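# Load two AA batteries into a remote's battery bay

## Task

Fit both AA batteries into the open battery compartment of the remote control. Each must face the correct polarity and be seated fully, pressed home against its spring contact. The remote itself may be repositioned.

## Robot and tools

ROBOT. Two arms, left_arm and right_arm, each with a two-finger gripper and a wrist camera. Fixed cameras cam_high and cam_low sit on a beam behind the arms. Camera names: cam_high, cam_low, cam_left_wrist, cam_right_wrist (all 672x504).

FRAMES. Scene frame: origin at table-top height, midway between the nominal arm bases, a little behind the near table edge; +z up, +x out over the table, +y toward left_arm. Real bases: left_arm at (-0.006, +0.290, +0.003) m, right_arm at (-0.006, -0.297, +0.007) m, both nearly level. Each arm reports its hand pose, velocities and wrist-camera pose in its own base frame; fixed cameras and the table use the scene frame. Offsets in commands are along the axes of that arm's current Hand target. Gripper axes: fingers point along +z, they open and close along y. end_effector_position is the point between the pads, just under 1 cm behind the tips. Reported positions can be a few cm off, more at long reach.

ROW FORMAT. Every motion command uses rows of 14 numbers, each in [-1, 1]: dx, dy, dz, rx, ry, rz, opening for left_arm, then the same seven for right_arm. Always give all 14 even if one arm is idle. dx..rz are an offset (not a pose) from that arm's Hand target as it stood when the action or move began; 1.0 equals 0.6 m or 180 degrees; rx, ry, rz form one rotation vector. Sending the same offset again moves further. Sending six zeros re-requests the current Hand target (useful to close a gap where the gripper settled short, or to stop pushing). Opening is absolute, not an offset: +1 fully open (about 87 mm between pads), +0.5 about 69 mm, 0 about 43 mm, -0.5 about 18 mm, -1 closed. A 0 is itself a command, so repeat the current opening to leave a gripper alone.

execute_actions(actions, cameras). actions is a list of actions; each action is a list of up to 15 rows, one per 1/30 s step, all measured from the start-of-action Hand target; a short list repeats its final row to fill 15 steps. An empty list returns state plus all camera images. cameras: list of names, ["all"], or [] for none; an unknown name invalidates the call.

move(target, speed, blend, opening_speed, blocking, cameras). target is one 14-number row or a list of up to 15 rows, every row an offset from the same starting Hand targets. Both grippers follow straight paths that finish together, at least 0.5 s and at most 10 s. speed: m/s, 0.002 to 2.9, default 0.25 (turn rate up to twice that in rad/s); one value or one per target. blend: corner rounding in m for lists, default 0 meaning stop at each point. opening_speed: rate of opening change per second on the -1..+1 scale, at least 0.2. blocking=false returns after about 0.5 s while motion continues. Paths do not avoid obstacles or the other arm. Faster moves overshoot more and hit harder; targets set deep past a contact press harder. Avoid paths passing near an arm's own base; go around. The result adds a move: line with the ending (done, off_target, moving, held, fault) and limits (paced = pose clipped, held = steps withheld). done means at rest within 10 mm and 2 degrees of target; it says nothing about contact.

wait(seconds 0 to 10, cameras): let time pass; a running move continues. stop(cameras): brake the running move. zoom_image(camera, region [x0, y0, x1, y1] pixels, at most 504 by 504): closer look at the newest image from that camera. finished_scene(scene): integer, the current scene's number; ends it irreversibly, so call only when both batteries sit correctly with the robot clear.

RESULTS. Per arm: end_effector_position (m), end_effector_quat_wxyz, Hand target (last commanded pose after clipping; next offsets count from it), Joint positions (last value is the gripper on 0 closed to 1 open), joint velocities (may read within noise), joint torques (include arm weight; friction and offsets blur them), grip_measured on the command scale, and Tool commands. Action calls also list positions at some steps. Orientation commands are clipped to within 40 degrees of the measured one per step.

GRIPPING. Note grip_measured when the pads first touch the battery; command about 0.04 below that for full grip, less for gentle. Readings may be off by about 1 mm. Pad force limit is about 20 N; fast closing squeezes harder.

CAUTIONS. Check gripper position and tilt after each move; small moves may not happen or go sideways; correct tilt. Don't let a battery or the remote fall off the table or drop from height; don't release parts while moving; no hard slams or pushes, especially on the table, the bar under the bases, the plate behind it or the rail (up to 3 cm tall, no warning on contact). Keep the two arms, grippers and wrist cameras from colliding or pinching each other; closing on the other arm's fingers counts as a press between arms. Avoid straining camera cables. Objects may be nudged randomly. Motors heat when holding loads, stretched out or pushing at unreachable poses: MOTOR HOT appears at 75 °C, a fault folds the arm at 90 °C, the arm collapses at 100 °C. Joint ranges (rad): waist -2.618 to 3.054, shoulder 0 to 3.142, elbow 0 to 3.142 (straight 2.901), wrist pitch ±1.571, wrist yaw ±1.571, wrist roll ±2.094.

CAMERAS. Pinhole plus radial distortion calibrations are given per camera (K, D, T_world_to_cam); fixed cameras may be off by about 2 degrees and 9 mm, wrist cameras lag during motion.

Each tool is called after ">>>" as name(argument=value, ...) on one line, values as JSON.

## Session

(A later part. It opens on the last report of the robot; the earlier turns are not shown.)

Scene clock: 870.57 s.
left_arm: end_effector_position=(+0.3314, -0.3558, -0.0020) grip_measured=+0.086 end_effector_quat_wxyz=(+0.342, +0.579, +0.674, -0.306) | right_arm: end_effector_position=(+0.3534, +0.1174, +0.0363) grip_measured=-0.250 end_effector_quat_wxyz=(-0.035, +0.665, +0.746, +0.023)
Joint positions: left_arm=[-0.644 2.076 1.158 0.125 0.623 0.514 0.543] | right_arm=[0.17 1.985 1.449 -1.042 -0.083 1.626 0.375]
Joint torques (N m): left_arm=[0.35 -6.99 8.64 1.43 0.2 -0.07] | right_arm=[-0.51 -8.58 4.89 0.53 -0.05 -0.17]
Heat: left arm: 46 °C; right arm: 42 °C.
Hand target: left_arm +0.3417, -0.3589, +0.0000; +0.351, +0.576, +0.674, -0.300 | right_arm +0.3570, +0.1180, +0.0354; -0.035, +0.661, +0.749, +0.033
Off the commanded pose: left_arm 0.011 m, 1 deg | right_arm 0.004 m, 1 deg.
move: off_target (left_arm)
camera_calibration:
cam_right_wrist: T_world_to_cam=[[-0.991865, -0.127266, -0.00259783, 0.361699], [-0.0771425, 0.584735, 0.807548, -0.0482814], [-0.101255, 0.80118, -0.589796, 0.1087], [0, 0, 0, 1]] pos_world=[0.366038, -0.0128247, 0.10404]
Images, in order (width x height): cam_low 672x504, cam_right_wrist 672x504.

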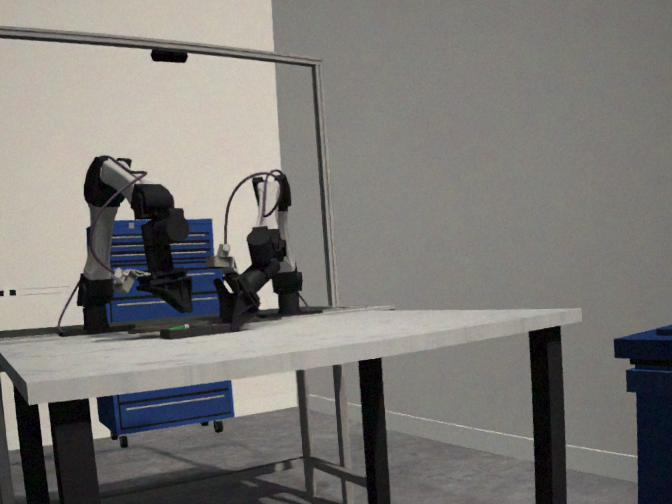

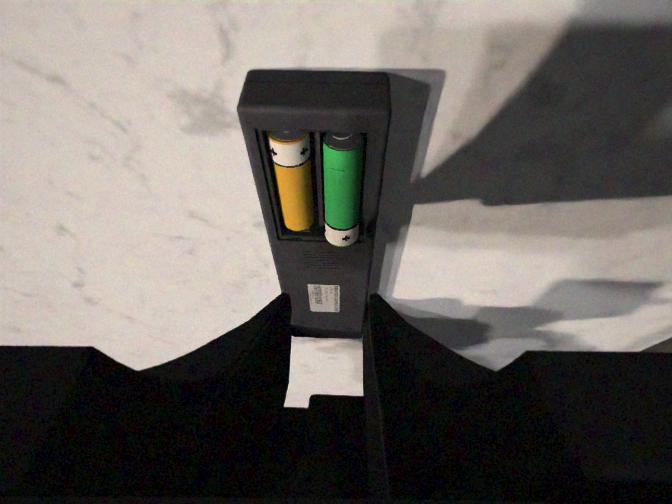

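>>> zoom_image(camera="cam_right_wrist", region=[240, 115, 390, 215])

Scaled by 3.360 from the camera's 672x504 image, which has a finer 960x720 frame.

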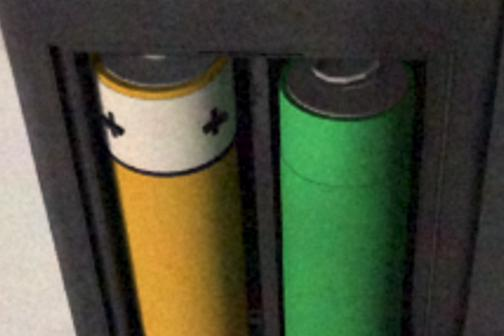

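>>> move(target=[0,0,0,0,0,0,0.0,-0.005,-0.0053,0.0245,0,0,0,-0.25], speed=0.06, cameras=["cam_right_wrist"])

>>> zoom_image(camera="cam_right_wrist", region=[240, 180, 420, 330])

Scene clock: 903.47 s.
left_arm: end_effector_position=(+0.3316, -0.3557, -0.0021) grip_measured=+0.086 end_effector_quat_wxyz=(+0.342, +0.579, +0.674, -0.306) | right_arm: end_effector_position=(+0.3504, +0.1156, +0.0213) grip_measured=-0.250 end_effector_quat_wxyz=(-0.035, +0.665, +0.746, +0.023)
Joint positions: left_arm=[-0.644 2.076 1.158 0.125 0.622 0.514 0.543] | right_arm=[0.166 1.992 1.397 -0.984 -0.083 1.622 0.375]
Joint torques (N m): left_arm=[0.35 -7.04 8.69 1.44 0.21 -0.07] | right_arm=[-0.62 -8.58 5.14 0.54 -0.02 -0.23]
Heat: left arm: 46 °C; right arm: 42 °C.
Hand target: left_arm +0.3417, -0.3589, +0.0000; +0.351, +0.576, +0.674, -0.300 | right_arm +0.3541, +0.1161, +0.0206; -0.035, +0.661, +0.749, +0.033
Off the commanded pose: left_arm 0.011 m, 1 deg | right_arm 0.004 m, 1 deg.
move: off_target (left_arm)
camera_calibration:
cam_right_wrist: T_world_to_cam=[[-0.991822, -0.127616, -0.00175751, 0.358447], [-0.0766381, 0.584503, 0.807764, -0.0354865], [-0.102056, 0.801293, -0.589503, 0.101349], [0, 0, 0, 1]] pos_world=[0.363139, -0.014725, 0.0890403]
Images, in order (width x height): cam_right_wrist 672x504.

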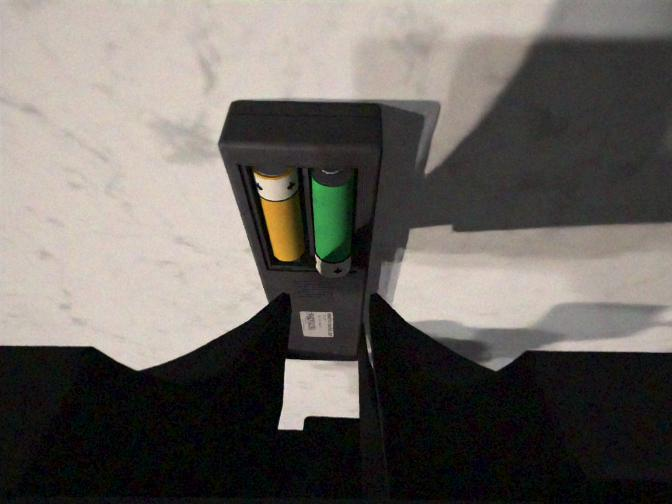

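Scaled by 2.800 from the camera's 672x504 image, which has a finer 960x720 frame.

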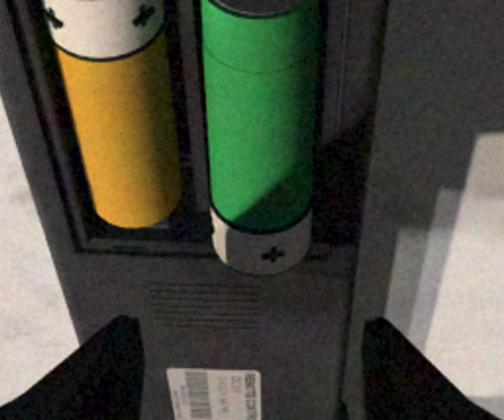

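>>> move(target=[0,0,0,0,0,0,0.0,-0.0018,-0.005,0.0257,0,0,0,-0.25], speed=0.05, cameras=["cam_right_wrist","cam_low"])

>>> zoom_image(camera="cam_right_wrist", region=[240, 180, 420, 330])

>>> zoom_image(camera="cam_low", region=[155, 310, 215, 350])

Scene clock: 909.73 s.
left_arm: end_effector_position=(+0.3316, -0.3557, -0.0021) grip_measured=+0.086 end_effector_quat_wxyz=(+0.342, +0.579, +0.674, -0.306) | right_arm: end_effector_position=(+0.3475, +0.1151, +0.0057) grip_measured=-0.250 end_effector_quat_wxyz=(-0.035, +0.665, +0.746, +0.023)
Joint positions: left_arm=[-0.644 2.076 1.158 0.125 0.622 0.514 0.543] | right_arm=[0.166 2.004 1.348 -0.923 -0.083 1.622 0.375]
Joint torques (N m): left_arm=[0.28 -6.99 8.65 1.43 0.19 -0.06] | right_arm=[-0.59 -8.57 4.75 0.54 -0.02 -0.12]
Heat: left arm: 47 °C; right arm: 42 °C.
Hand target: left_arm +0.3417, -0.3589, +0.0000; +0.351, +0.576, +0.674, -0.300 | right_arm +0.3511, +0.1162, +0.0050; -0.035, +0.661, +0.749, +0.033
Off the commanded pose: left_arm 0.011 m, 1 deg | right_arm 0.004 m, 1 deg.
move: off_target (left_arm)
camera_calibration:
cam_right_wrist: T_world_to_cam=[[-0.991823, -0.12761, -0.00139245, 0.355453], [-0.0763466, 0.584575, 0.80774, -0.0229178], [-0.102262, 0.801242, -0.589537, 0.0923336], [0, 0, 0, 1]] pos_world=[0.360239, -0.0152249, 0.0734407]
Images, in order (width x height): cam_low 672x504, cam_right_wrist 672x504.

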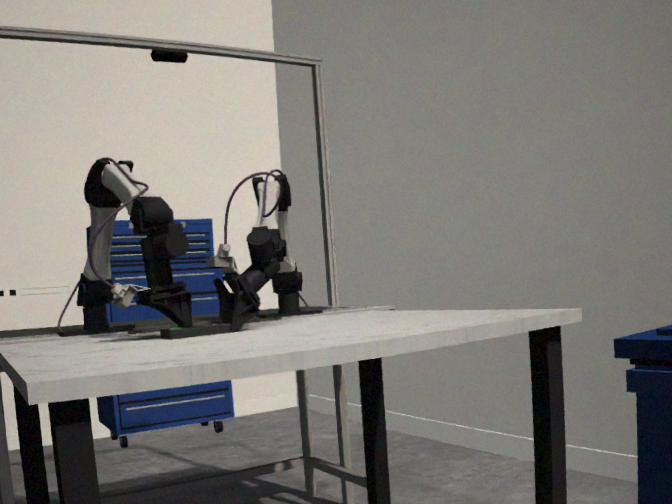

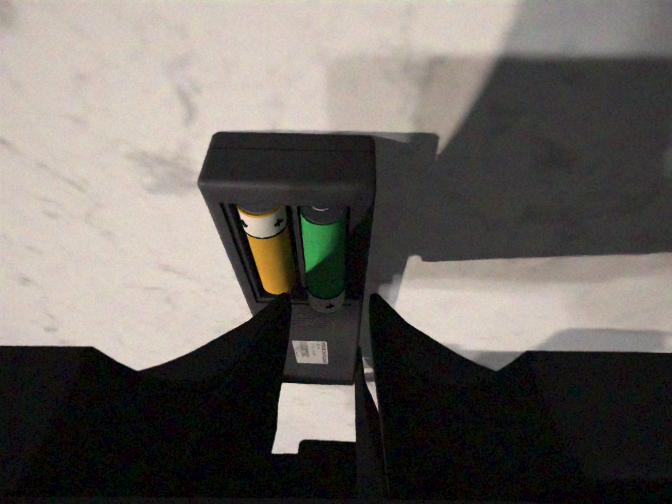

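Scaled by 2.800 from the camera's 672x504 image, which has a finer 960x720 frame.

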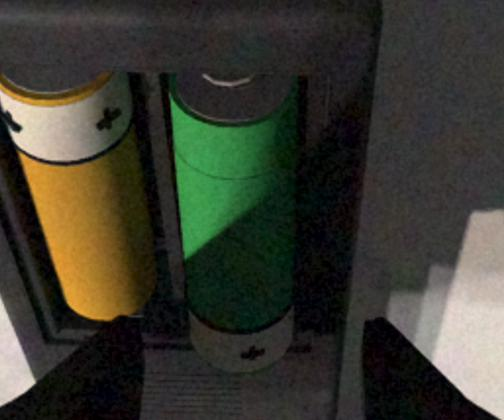

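Scaled by 8.400 from the camera's 672x504 image, which has a finer 960x720 frame.

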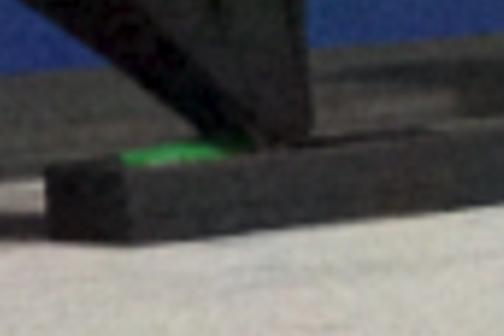

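>>> move(target=[0,0,0,0,0,0,0.0,0,0.003,0,0,0,0,-0.7], speed=0.05, opening_speed=0.4, cameras=["cam_right_wrist","cam_low"])

>>> zoom_image(camera="cam_right_wrist", region=[240, 180, 420, 330])

>>> zoom_image(camera="cam_low", region=[155, 310, 215, 350])

Scene clock: 917.53 s.
left_arm: end_effector_position=(+0.3316, -0.3557, -0.0021) grip_measured=+0.086 end_effector_quat_wxyz=(+0.342, +0.579, +0.674, -0.306) | right_arm: end_effector_position=(+0.3489, +0.1157, +0.0060) grip_measured=-0.696 end_effector_quat_wxyz=(-0.038, +0.666, +0.745, +0.028)
Joint positions: left_arm=[-0.644 2.076 1.158 0.125 0.622 0.514 0.543] | right_arm=[0.162 2.006 1.35 -0.919 -0.094 1.621 0.152]
Joint torques (N m): left_arm=[0.32 -6.97 8.69 1.43 0.21 -0.08] | right_arm=[-0.23 -8.4 5.48 0.44 0.05 -0.13]
Heat: left arm: 47 °C; right arm: 42 °C.
Hand target: left_arm +0.3417, -0.3589, +0.0000; +0.351, +0.576, +0.674, -0.300 | right_arm +0.3529, +0.1164, +0.0051; -0.035, +0.661, +0.749, +0.033
Off the commanded pose: left_arm 0.011 m, 1 deg | right_arm 0.004 m, 1 deg.
move: off_target (left_arm)
camera_calibration:
cam_right_wrist: T_world_to_cam=[[-0.992209, -0.1245, -0.00455802, 0.356729], [-0.0759462, 0.575445, 0.814307, -0.0225875], [-0.0987583, 0.808309, -0.580417, 0.0901127], [0, 0, 0, 1]] pos_world=[0.361134, -0.0154282, 0.0723221]
Images, in order (width x height): cam_low 672x504, cam_right_wrist 672x504.

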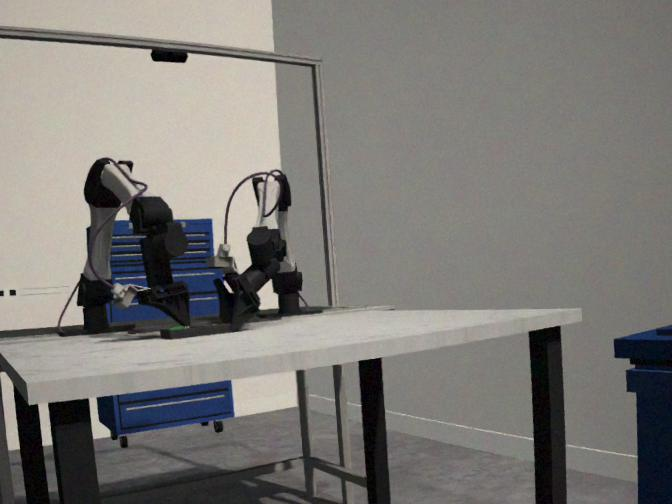

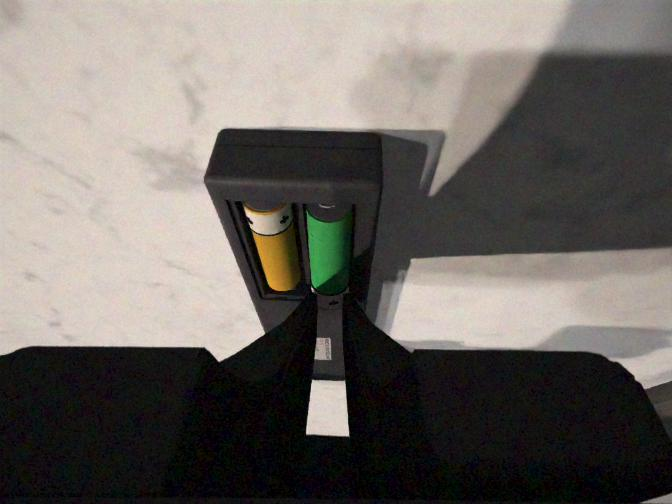

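Scaled by 2.800 from the camera's 672x504 image, which has a finer 960x720 frame.

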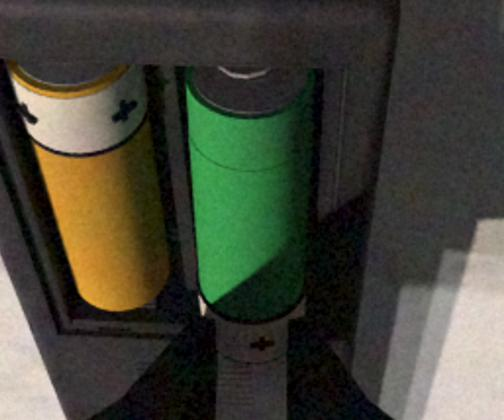

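Scaled by 8.400 from the camera's 672x504 image, which has a finer 960x720 frame.

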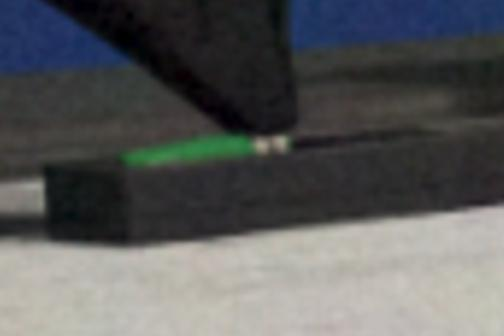

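>>> move(target=[[0,0,0,0,0,0,0.0,0,0.0,0,0,0,0,-0.52],[0,0,0,0,0,0,0.0,0,0.0,0.0075,0,0,0,-0.52],[0,0,0,0,0,0,0.0,0,0.0,0.0075,0,0,0,-0.75]], speed=0.04, opening_speed=0.4, cameras=["cam_right_wrist","cam_low"])

>>> zoom_image(camera="cam_right_wrist", region=[240, 180, 420, 330])

>>> zoom_image(camera="cam_low", region=[155, 310, 215, 350])

Scene clock: 925.00 s.
left_arm: end_effector_position=(+0.3316, -0.3557, -0.0021) grip_measured=+0.086 end_effector_quat_wxyz=(+0.342, +0.579, +0.674, -0.306) | right_arm: end_effector_position=(+0.3492, +0.1157, +0.0042) grip_measured=-0.641 end_effector_quat_wxyz=(-0.039, +0.666, +0.745, +0.027)
Joint positions: left_arm=[-0.644 2.076 1.158 0.125 0.622 0.514 0.543] | right_arm=[0.162 2.012 1.35 -0.915 -0.094 1.621 0.18]
Joint torques (N m): left_arm=[0.31 -6.95 8.66 1.43 0.21 -0.08] | right_arm=[-0.06 -8.16 4.55 0.64 0.13 -0.11]
Heat: left arm: 47 °C; right arm: 41 °C.
Hand target: left_arm +0.3417, -0.3589, +0.0000; +0.351, +0.576, +0.674, -0.300 | right_arm +0.3528, +0.1168, +0.0005; -0.035, +0.661, +0.749, +0.032
Off the commanded pose: left_arm 0.011 m, 1 deg | right_arm 0.005 m, 1 deg.
move: off_target (left_arm)
camera_calibration:
cam_right_wrist: T_world_to_cam=[[-0.99221, -0.124541, -0.0030352, 0.357023], [-0.0747517, 0.575696, 0.81424, -0.0215733], [-0.0996592, 0.808123, -0.580521, 0.0893575], [0, 0, 0, 1]] pos_world=[0.361535, -0.0153281, 0.0705234]
Images, in order (width x height): cam_low 672x504, cam_right_wrist 672x504.

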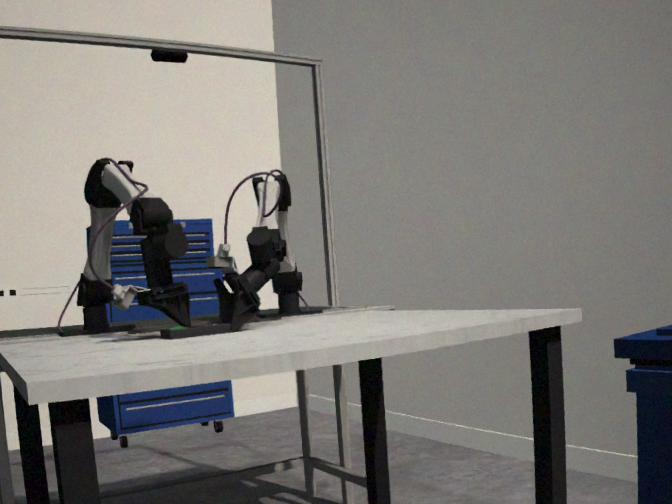

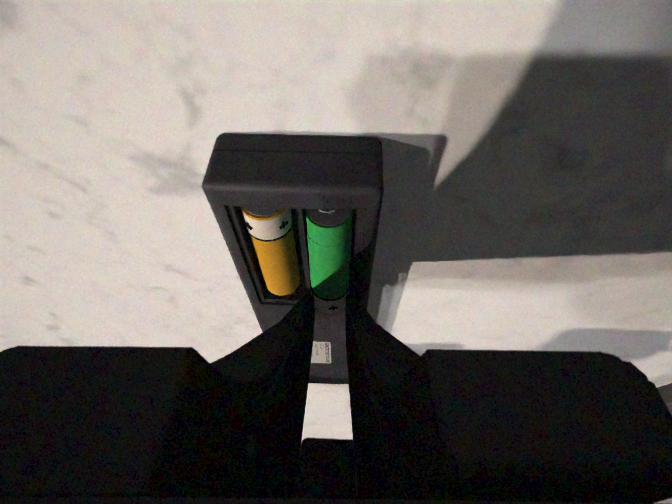

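Scaled by 2.800 from the camera's 672x504 image, which has a finer 960x720 frame.

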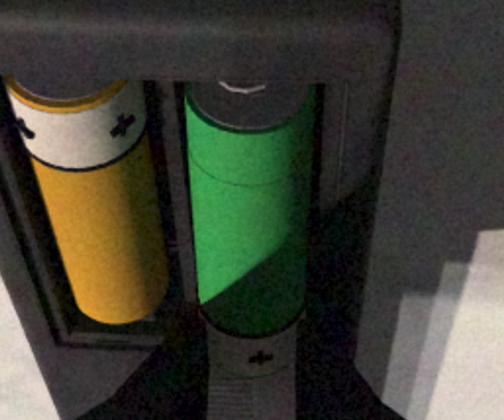

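Scaled by 8.400 from the camera's 672x504 image, which has a finer 960x720 frame.

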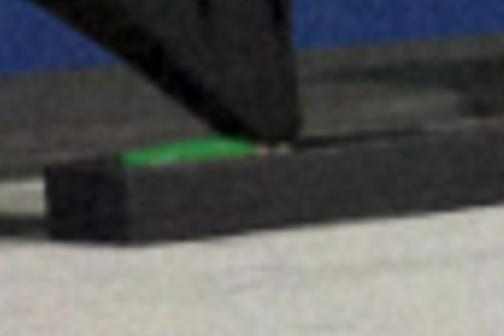

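>>> move(target=[0,0,0,0,0,0,0.0,-0.03,0.0,0.0,0,0,0,-0.75], speed=0.04, cameras=["cam_right_wrist","cam_low"])

>>> zoom_image(camera="cam_right_wrist", region=[240, 180, 420, 330])

>>> zoom_image(camera="cam_low", region=[155, 310, 215, 350])

Scene clock: 934.50 s.
left_arm: end_effector_position=(+0.3316, -0.3557, -0.0021) grip_measured=+0.086 end_effector_quat_wxyz=(+0.342, +0.579, +0.674, -0.306) | right_arm: end_effector_position=(+0.3503, +0.1114, +0.0070) grip_measured=-0.749 end_effector_quat_wxyz=(-0.053, +0.660, +0.748, +0.043)
Joint positions: left_arm=[-0.644 2.076 1.158 0.125 0.622 0.514 0.543] | right_arm=[0.129 2.011 1.35 -0.914 -0.138 1.576 0.125]
Joint torques (N m): left_arm=[0.34 -6.97 8.66 1.43 0.2 -0.07] | right_arm=[-1.72 -7.92 4.63 0.54 0.42 -0.1]
Heat: left arm: 47 °C; right arm: 40 °C.
Hand target: left_arm +0.3418, -0.3589, +0.0000; +0.351, +0.576, +0.674, -0.300 | right_arm +0.3551, +0.0990, -0.0012; -0.035, +0.661, +0.749, +0.033
Off the commanded pose: left_arm 0.011 m, 1 deg | right_arm 0.016 m, 2 deg.
move: off_target (left_arm, right_arm)
camera_calibration:
cam_right_wrist: T_world_to_cam=[[-0.990696, -0.135795, -0.00903601, 0.358338], [-0.0814179, 0.538165, 0.838898, -0.0149105], [-0.109055, 0.831829, -0.544213, 0.0950155], [0, 0, 0, 1]] pos_world=[0.364152, -0.0223518, 0.067455]
Images, in order (width x height): cam_low 672x504, cam_right_wrist 672x504.

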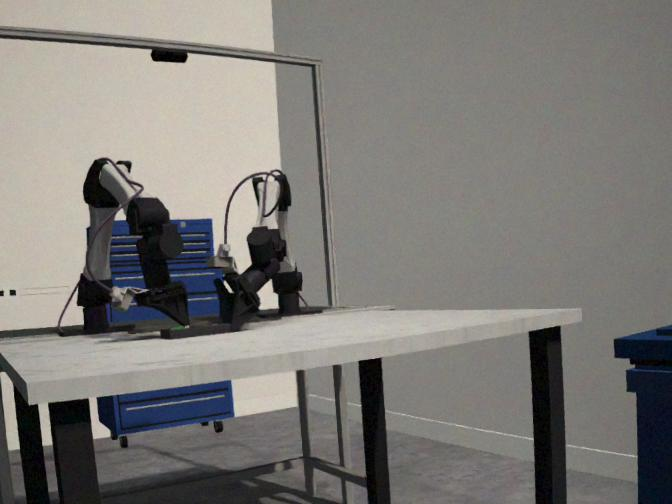

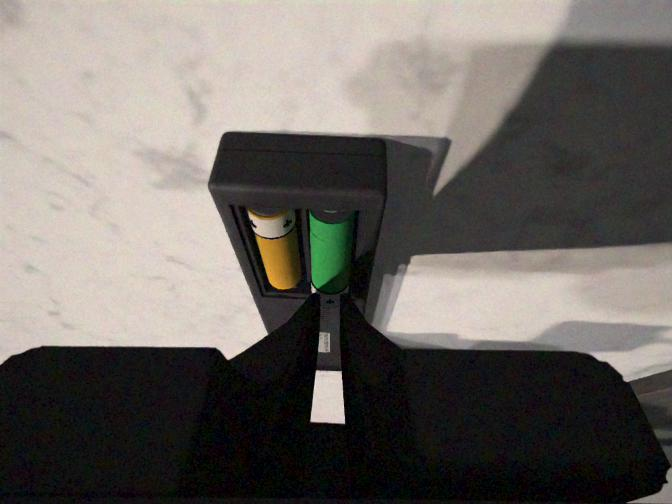

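Scaled by 2.800 from the camera's 672x504 image, which has a finer 960x720 frame.

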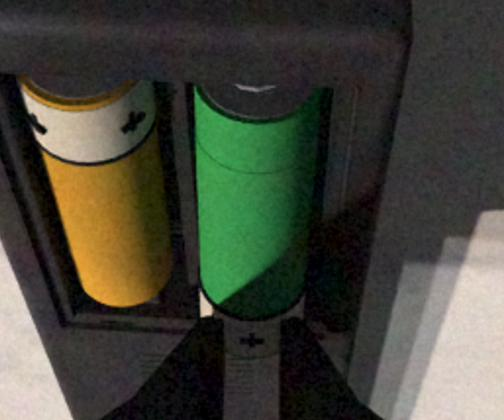

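Scaled by 8.400 from the camera's 672x504 image, which has a finer 960x720 frame.

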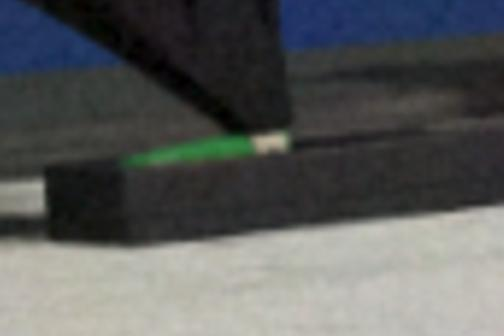

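>>> move(target=[0,0,0,0,0,0,0.0,-0.006,0.0,0.022,0,-0.015,0,-0.75], speed=0.05, cameras=["cam_right_wrist","cam_low"])

>>> zoom_image(camera="cam_right_wrist", region=[240, 180, 420, 330])

>>> zoom_image(camera="cam_low", region=[155, 310, 215, 350])

Scene clock: 940.27 s.
left_arm: end_effector_position=(+0.3316, -0.3557, -0.0021) grip_measured=+0.086 end_effector_quat_wxyz=(+0.342, +0.579, +0.674, -0.306) | right_arm: end_effector_position=(+0.3504, +0.1113, +0.0059) grip_measured=-0.749 end_effector_quat_wxyz=(-0.052, +0.660, +0.748, +0.044)
Joint positions: left_arm=[-0.644 2.076 1.158 0.125 0.622 0.514 0.543] | right_arm=[0.129 2.011 1.345 -0.907 -0.137 1.575 0.125]
Joint torques (N m): left_arm=[0.36 -6.99 8.66 1.44 0.21 -0.08] | right_arm=[-0.46 -6.37 3.41 0.89 0.82 0.03]
Heat: left arm: 47 °C; right arm: 40 °C.
Hand target: left_arm +0.3418, -0.3589, +0.0000; +0.351, +0.576, +0.674, -0.300 | right_arm +0.3554, +0.0966, -0.0146; -0.017, +0.662, +0.749, +0.017
Off the commanded pose: left_arm 0.011 m, 1 deg | right_arm 0.026 m, 5 deg.
move: off_target (left_arm, right_arm)
camera_calibration:
cam_right_wrist: T_world_to_cam=[[-0.990575, -0.136491, -0.0114883, 0.358518], [-0.0839166, 0.538448, 0.83847, -0.0130638], [-0.108257, 0.831531, -0.544827, 0.0943087], [0, 0, 0, 1]] pos_world=[0.364253, -0.022452, 0.0664543]
Images, in order (width x height): cam_low 672x504, cam_right_wrist 672x504.

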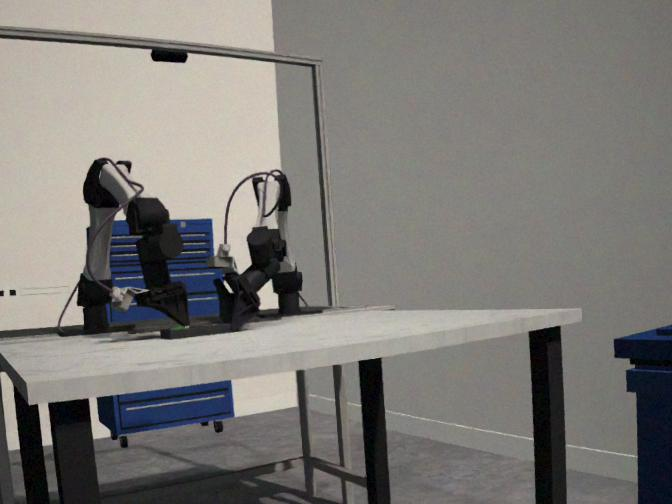

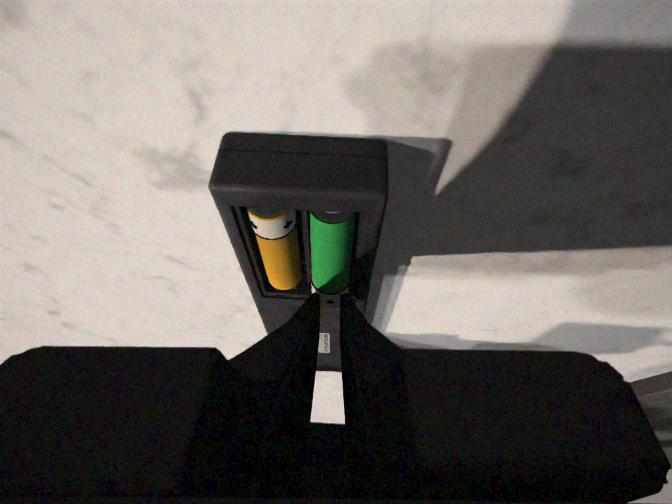

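Scaled by 2.800 from the camera's 672x504 image, which has a finer 960x720 frame.

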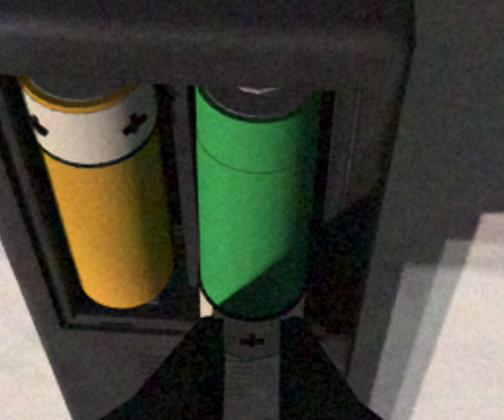

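Scaled by 8.400 from the camera's 672x504 image, which has a finer 960x720 frame.

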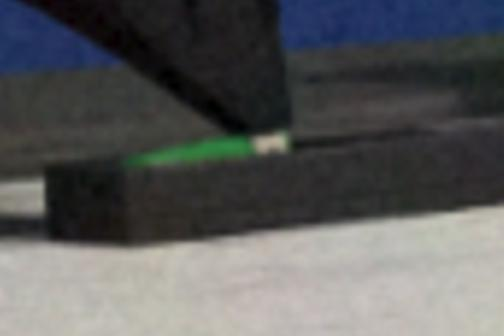

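>>> move(target=[0,0,0,0,0,0,0.0,-0.008,0.0,0.015,0,0,0,-0.75], speed=0.05, cameras=["cam_right_wrist"])

>>> zoom_image(camera="cam_right_wrist", region=[240, 180, 420, 330])

Scene clock: 943.23 s.
left_arm: end_effector_position=(+0.3316, -0.3557, -0.0021) grip_measured=+0.086 end_effector_quat_wxyz=(+0.342, +0.579, +0.674, -0.306) | right_arm: end_effector_position=(+0.3511, +0.1104, +0.0030) grip_measured=-0.749 end_effector_quat_wxyz=(-0.051, +0.660, +0.748, +0.046)
Joint positions: left_arm=[-0.644 2.076 1.158 0.125 0.622 0.514 0.543] | right_arm=[0.126 2.014 1.336 -0.891 -0.137 1.572 0.126]
Joint torques (N m): left_arm=[0.32 -7.01 8.68 1.43 0.21 -0.08] | right_arm=[-1.09 -5.23 2.84 0.97 0.87 -0.08]
Heat: left arm: 47 °C; right arm: 40 °C.
Hand target: left_arm +0.3417, -0.3589, +0.0000; +0.351, +0.576, +0.674, -0.300 | right_arm +0.3560, +0.0924, -0.0238; -0.017, +0.662, +0.749, +0.017
Off the commanded pose: left_arm 0.011 m, 1 deg | right_arm 0.033 m, 5 deg.
move: off_target (left_arm, right_arm)
camera_calibration:
cam_right_wrist: T_world_to_cam=[[-0.990493, -0.136537, -0.0167937, 0.358962], [-0.0883268, 0.53762, 0.838548, -0.00845149], [-0.105464, 0.832059, -0.544568, 0.0924303], [0, 0, 0, 1]] pos_world=[0.364551, -0.0233524, 0.0634499]
Images, in order (width x height): cam_right_wrist 672x504.

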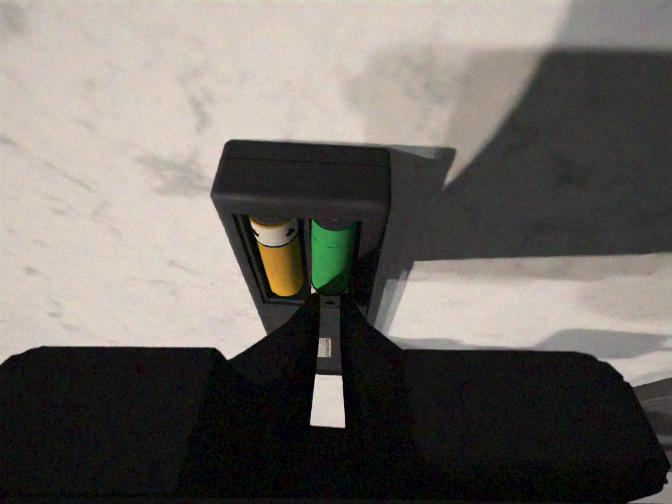

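Scaled by 2.800 from the camera's 672x504 image, which has a finer 960x720 frame.

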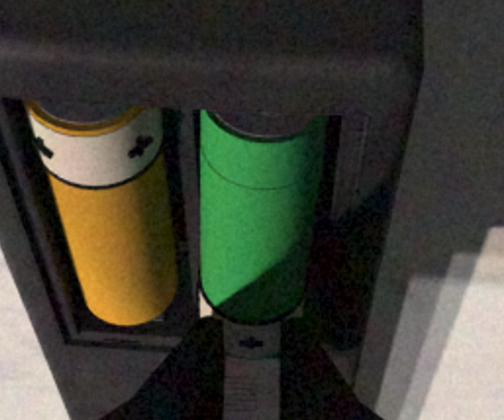

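>>> move(target=[0,0,0,0,0,0,0.0,-0.004,0.0,0.012,0,0,0,-0.75], speed=0.05, cameras=["cam_right_wrist","cam_low"])

>>> zoom_image(camera="cam_right_wrist", region=[240, 180, 420, 330])

>>> zoom_image(camera="cam_low", region=[155, 310, 215, 350])

Scene clock: 946.93 s.
left_arm: end_effector_position=(+0.3316, -0.3557, -0.0021) grip_measured=+0.086 end_effector_quat_wxyz=(+0.342, +0.579, +0.674, -0.306) | right_arm: end_effector_position=(+0.3510, +0.1104, +0.0026) grip_measured=-0.749 end_effector_quat_wxyz=(-0.056, +0.659, +0.748, +0.053)
Joint positions: left_arm=[-0.644 2.076 1.158 0.125 0.622 0.514 0.543] | right_arm=[0.118 2.014 1.329 -0.882 -0.155 1.564 0.126]
Joint torques (N m): left_arm=[0.34 -6.99 8.68 1.44 0.22 -0.08] | right_arm=[-0.94 -4.11 2.63 1.14 1.03 -0.14]
Heat: left arm: 47 °C; right arm: 40 °C.
Hand target: left_arm +0.3417, -0.3589, +0.0000; +0.351, +0.576, +0.674, -0.300 | right_arm +0.3563, +0.0904, -0.0311; -0.017, +0.662, +0.749, +0.017
Off the commanded pose: left_arm 0.011 m, 1 deg | right_arm 0.040 m, 6 deg.
move: off_target (left_arm, right_arm)
camera_calibration:
cam_right_wrist: T_world_to_cam=[[-0.990436, -0.136492, -0.0201711, 0.358865], [-0.0893204, 0.522864, 0.847723, -0.00618655], [-0.105161, 0.841417, -0.530055, 0.0910075], [0, 0, 0, 1]] pos_world=[0.364451, -0.0243584, 0.0607222]
Images, in order (width x height): cam_low 672x504, cam_right_wrist 672x504.

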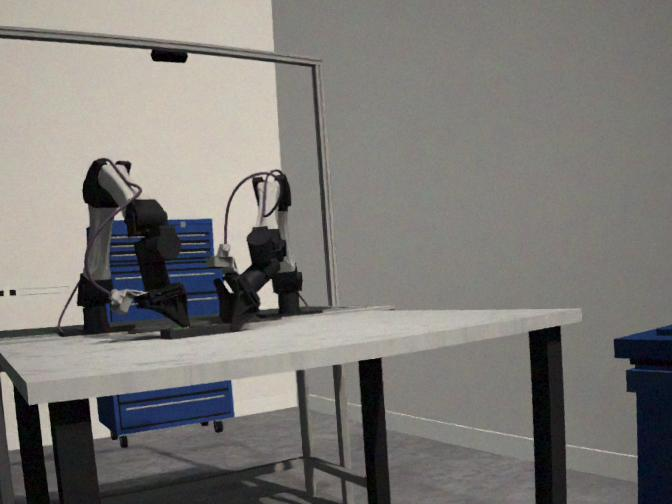

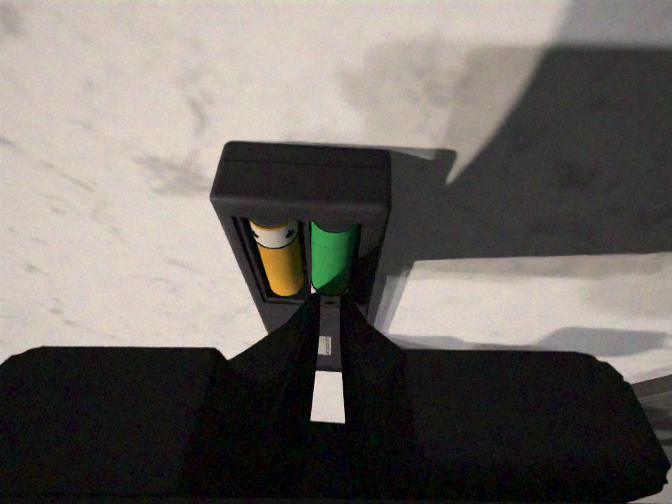

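Scaled by 2.800 from the camera's 672x504 image, which has a finer 960x720 frame.

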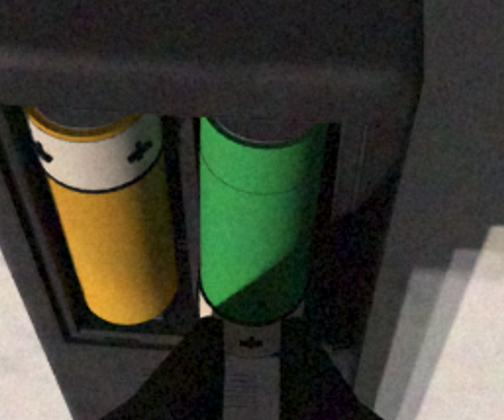

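Scaled by 8.400 from the camera's 672x504 image, which has a finer 960x720 frame.

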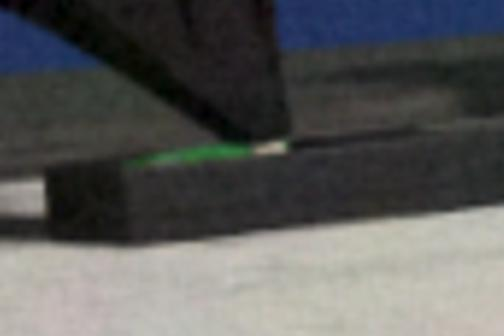

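>>> move(target=[0,0,0,0,0,0,0.0,0.0,0.0,0.012,0,0,0,-0.75], speed=0.05, cameras=["cam_right_wrist","cam_low"])

>>> zoom_image(camera="cam_right_wrist", region=[240, 180, 420, 330])

>>> zoom_image(camera="cam_low", region=[155, 310, 215, 350])

Scene clock: 952.17 s.
left_arm: end_effector_position=(+0.3316, -0.3557, -0.0021) grip_measured=+0.086 end_effector_quat_wxyz=(+0.342, +0.579, +0.674, -0.306) | right_arm: end_effector_position=(+0.3503, +0.1121, +0.0021) grip_measured=-0.749 end_effector_quat_wxyz=(-0.061, +0.658, +0.748, +0.059)
Joint positions: left_arm=[-0.644 2.076 1.158 0.125 0.622 0.514 0.543] | right_arm=[0.116 2.014 1.322 -0.874 -0.17 1.56 0.126]
Joint torques (N m): left_arm=[0.29 -6.98 8.68 1.42 0.22 -0.07] | right_arm=[-0.9 -3.23 2 1.24 1.17 -0.1]
Heat: left arm: 47 °C; right arm: 39 °C.
Hand target: left_arm +0.3417, -0.3589, +0.0000; +0.351, +0.576, +0.674, -0.300 | right_arm +0.3563, +0.0906, -0.0383; -0.017, +0.662, +0.749, +0.017
Off the commanded pose: left_arm 0.011 m, 1 deg | right_arm 0.046 m, 7 deg.
move: off_target (left_arm, right_arm)
camera_calibration:
cam_right_wrist: T_world_to_cam=[[-0.990213, -0.137775, -0.0222718, 0.358439], [-0.0901194, 0.509358, 0.855823, -0.00491946], [-0.106566, 0.849454, -0.516789, 0.0888262], [0, 0, 0, 1]] pos_world=[0.363953, -0.0235642, 0.0580977]
Images, in order (width x height): cam_low 672x504, cam_right_wrist 672x504.

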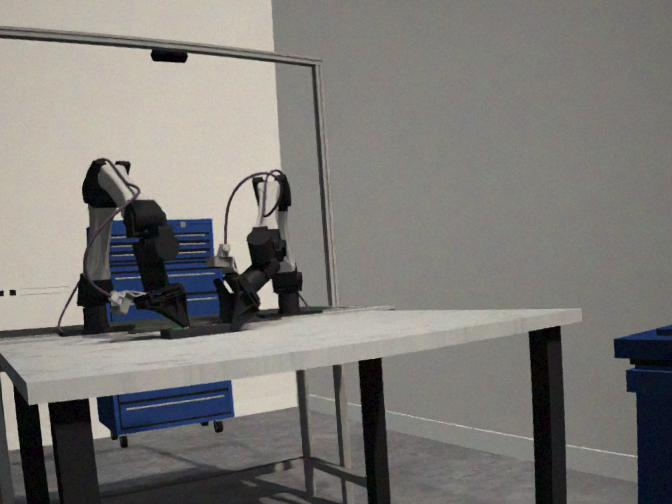

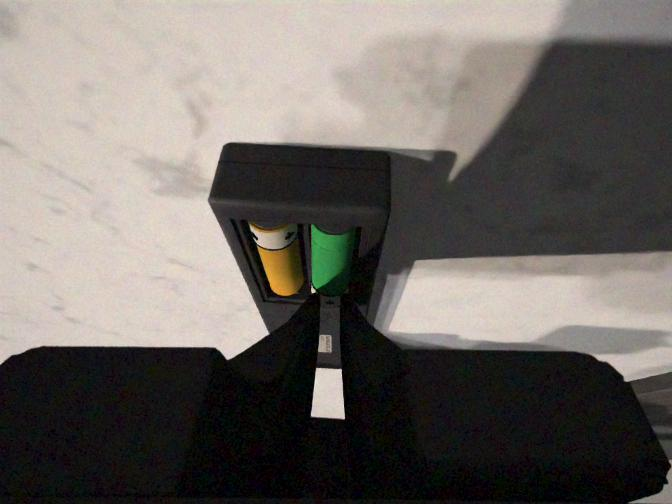

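Scaled by 2.800 from the camera's 672x504 image, which has a finer 960x720 frame.

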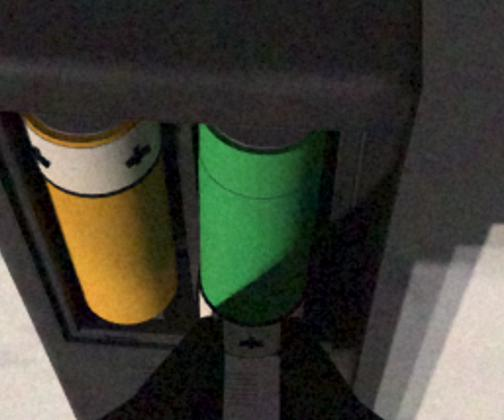

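Scaled by 8.400 from the camera's 672x504 image, which has a finer 960x720 frame.

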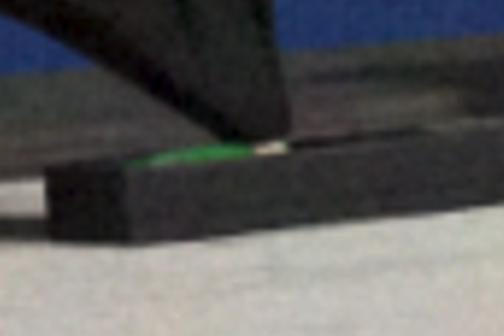

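>>> move(target=[[0,0,0,0,0,0,0.0,0.025,0.003,-0.0487,0,0,0,-0.75],[0,0,0,0,0,0,0.0,0.025,0.003,-0.0487,0,0,0,-0.48],[0,0,0,0,0,0,0.0,0.025,0.003,-0.12,0,0,0,-0.48]], speed=0.08, opening_speed=0.25, cameras=["cam_right_wrist","cam_low"])

>>> zoom_image(camera="cam_right_wrist", region=[240, 140, 420, 290])

>>> zoom_image(camera="cam_low", region=[155, 310, 215, 350])

Scene clock: 961.27 s.
left_arm: end_effector_position=(+0.3316, -0.3557, -0.0021) grip_measured=+0.086 end_effector_quat_wxyz=(+0.342, +0.579, +0.674, -0.306) | right_arm: end_effector_position=(+0.3456, +0.1022, +0.0197) grip_measured=-0.480 end_effector_quat_wxyz=(-0.039, +0.660, +0.750, +0.002)
Joint positions: left_arm=[-0.644 2.076 1.158 0.125 0.622 0.514 0.543] | right_arm=[0.142 2.005 1.413 -1.026 -0.062 1.583 0.26]
Joint torques (N m): left_arm=[0.31 -6.97 8.65 1.44 0.21 -0.06] | right_arm=[-0.03 -11.54 7.28 0.28 0.28 0.11]
Heat: left arm: 47 °C; right arm: 39 °C.
Hand target: left_arm +0.3417, -0.3589, +0.0000; +0.351, +0.576, +0.674, -0.300 | right_arm +0.3564, +0.1024, +0.0343; -0.017, +0.662, +0.749, +0.017
Off the commanded pose: left_arm 0.011 m, 1 deg | right_arm 0.018 m, 3 deg.
move: off_target (left_arm, right_arm); target 2's new opening was sent with right_arm's hand 0.016 m and 4 deg from that target
camera_calibration:
cam_right_wrist: T_world_to_cam=[[-0.989193, -0.142465, 0.0346575, 0.351809], [-0.0592061, 0.604371, 0.7945, -0.0344882], [-0.134134, 0.783862, -0.606274, 0.123855], [0, 0, 0, 1]] pos_world=[0.362578, -0.0261211, 0.0902981]
Images, in order (width x height): cam_low 672x504, cam_right_wrist 672x504.

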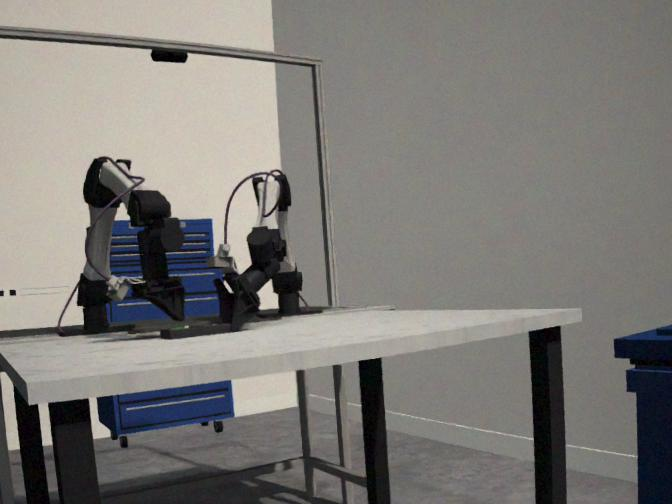

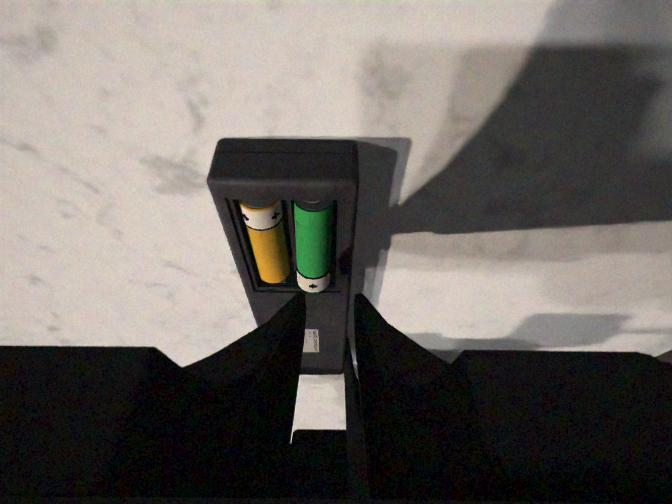

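Scaled by 2.800 from the camera's 672x504 image, which has a finer 960x720 frame.

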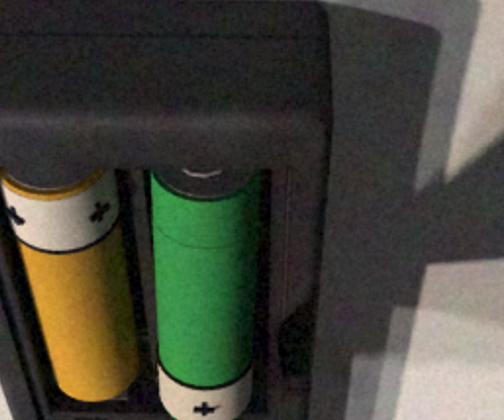

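Scaled by 8.400 from the camera's 672x504 image, which has a finer 960x720 frame.

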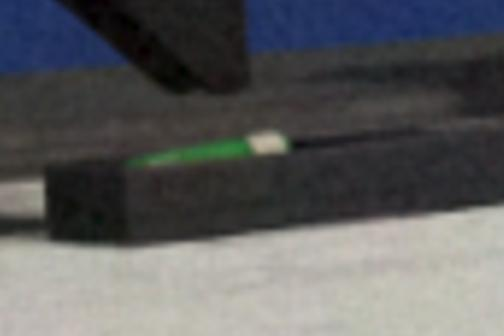

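>>> move(target=[[0,0,0,0,0,0,0.0,0.01,0.003,-0.05,0,0,0,-1],[0,0,0,0,0,0,0.0,0.0222,0.0057,0.0345,0,0,0,-1]], speed=0.1, blend=[0.005,0], cameras=["cam_right_wrist","cam_low"])

>>> zoom_image(camera="cam_right_wrist", region=[240, 180, 420, 330])

>>> zoom_image(camera="cam_low", region=[155, 310, 215, 350])

Scene clock: 969.53 s.
left_arm: end_effector_position=(+0.3316, -0.3557, -0.0021) grip_measured=+0.086 end_effector_quat_wxyz=(+0.342, +0.579, +0.674, -0.306) | right_arm: end_effector_position=(+0.3530, +0.1147, +0.0148) grip_measured=-1.000 end_effector_quat_wxyz=(-0.028, +0.659, +0.752, +0.014)
Joint positions: left_arm=[-0.644 2.076 1.158 0.125 0.622 0.514 0.543] | right_arm=[0.173 2.016 1.41 -0.979 -0.061 1.612 0]
Joint torques (N m): left_arm=[0.31 -7.01 8.65 1.44 0.21 -0.08] | right_arm=[0.49 -9.1 5 0.55 0.16 0.26]
Heat: left arm: 47 °C; right arm: 41 °C.
Hand target: left_arm +0.3417, -0.3589, +0.0000; +0.351, +0.576, +0.674, -0.300 | right_arm +0.3581, +0.1169, +0.0143; -0.017, +0.662, +0.749, +0.017
Off the commanded pose: left_arm 0.011 m, 1 deg | right_arm 0.006 m, 1 deg.
move: off_target (left_arm)
camera_calibration:
cam_right_wrist: T_world_to_cam=[[-0.989447, -0.144869, 0.00280938, 0.362038], [-0.0858132, 0.601503, 0.794248, -0.0279806], [-0.116752, 0.785625, -0.607587, 0.105779], [0, 0, 0, 1]] pos_world=[0.368166, -0.013824, 0.0854762]
Images, in order (width x height): cam_low 672x504, cam_right_wrist 672x504.

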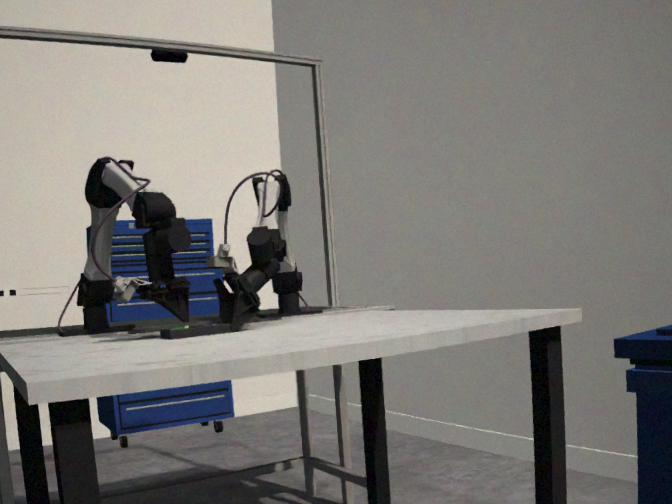

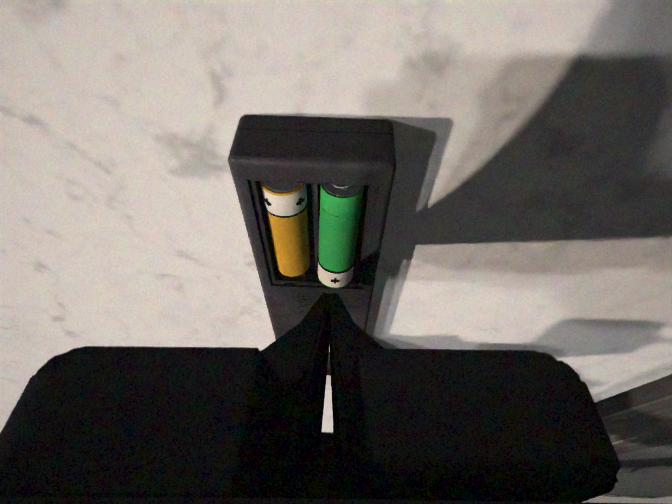

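Scaled by 2.800 from the camera's 672x504 image, which has a finer 960x720 frame.

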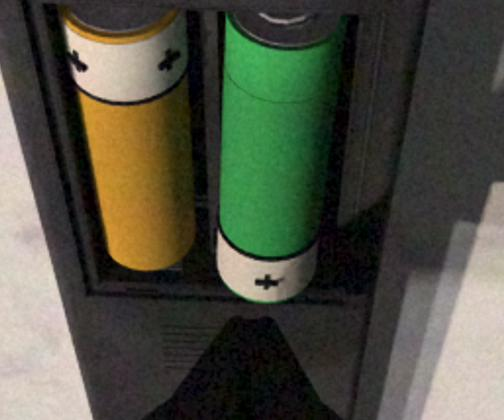

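Scaled by 8.400 from the camera's 672x504 image, which has a finer 960x720 frame.

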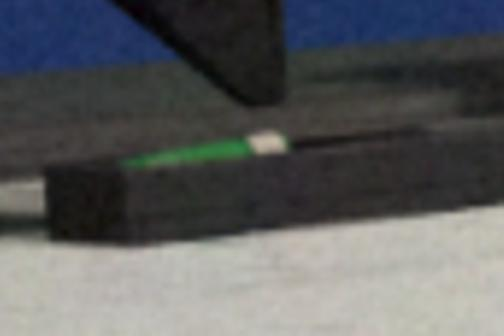

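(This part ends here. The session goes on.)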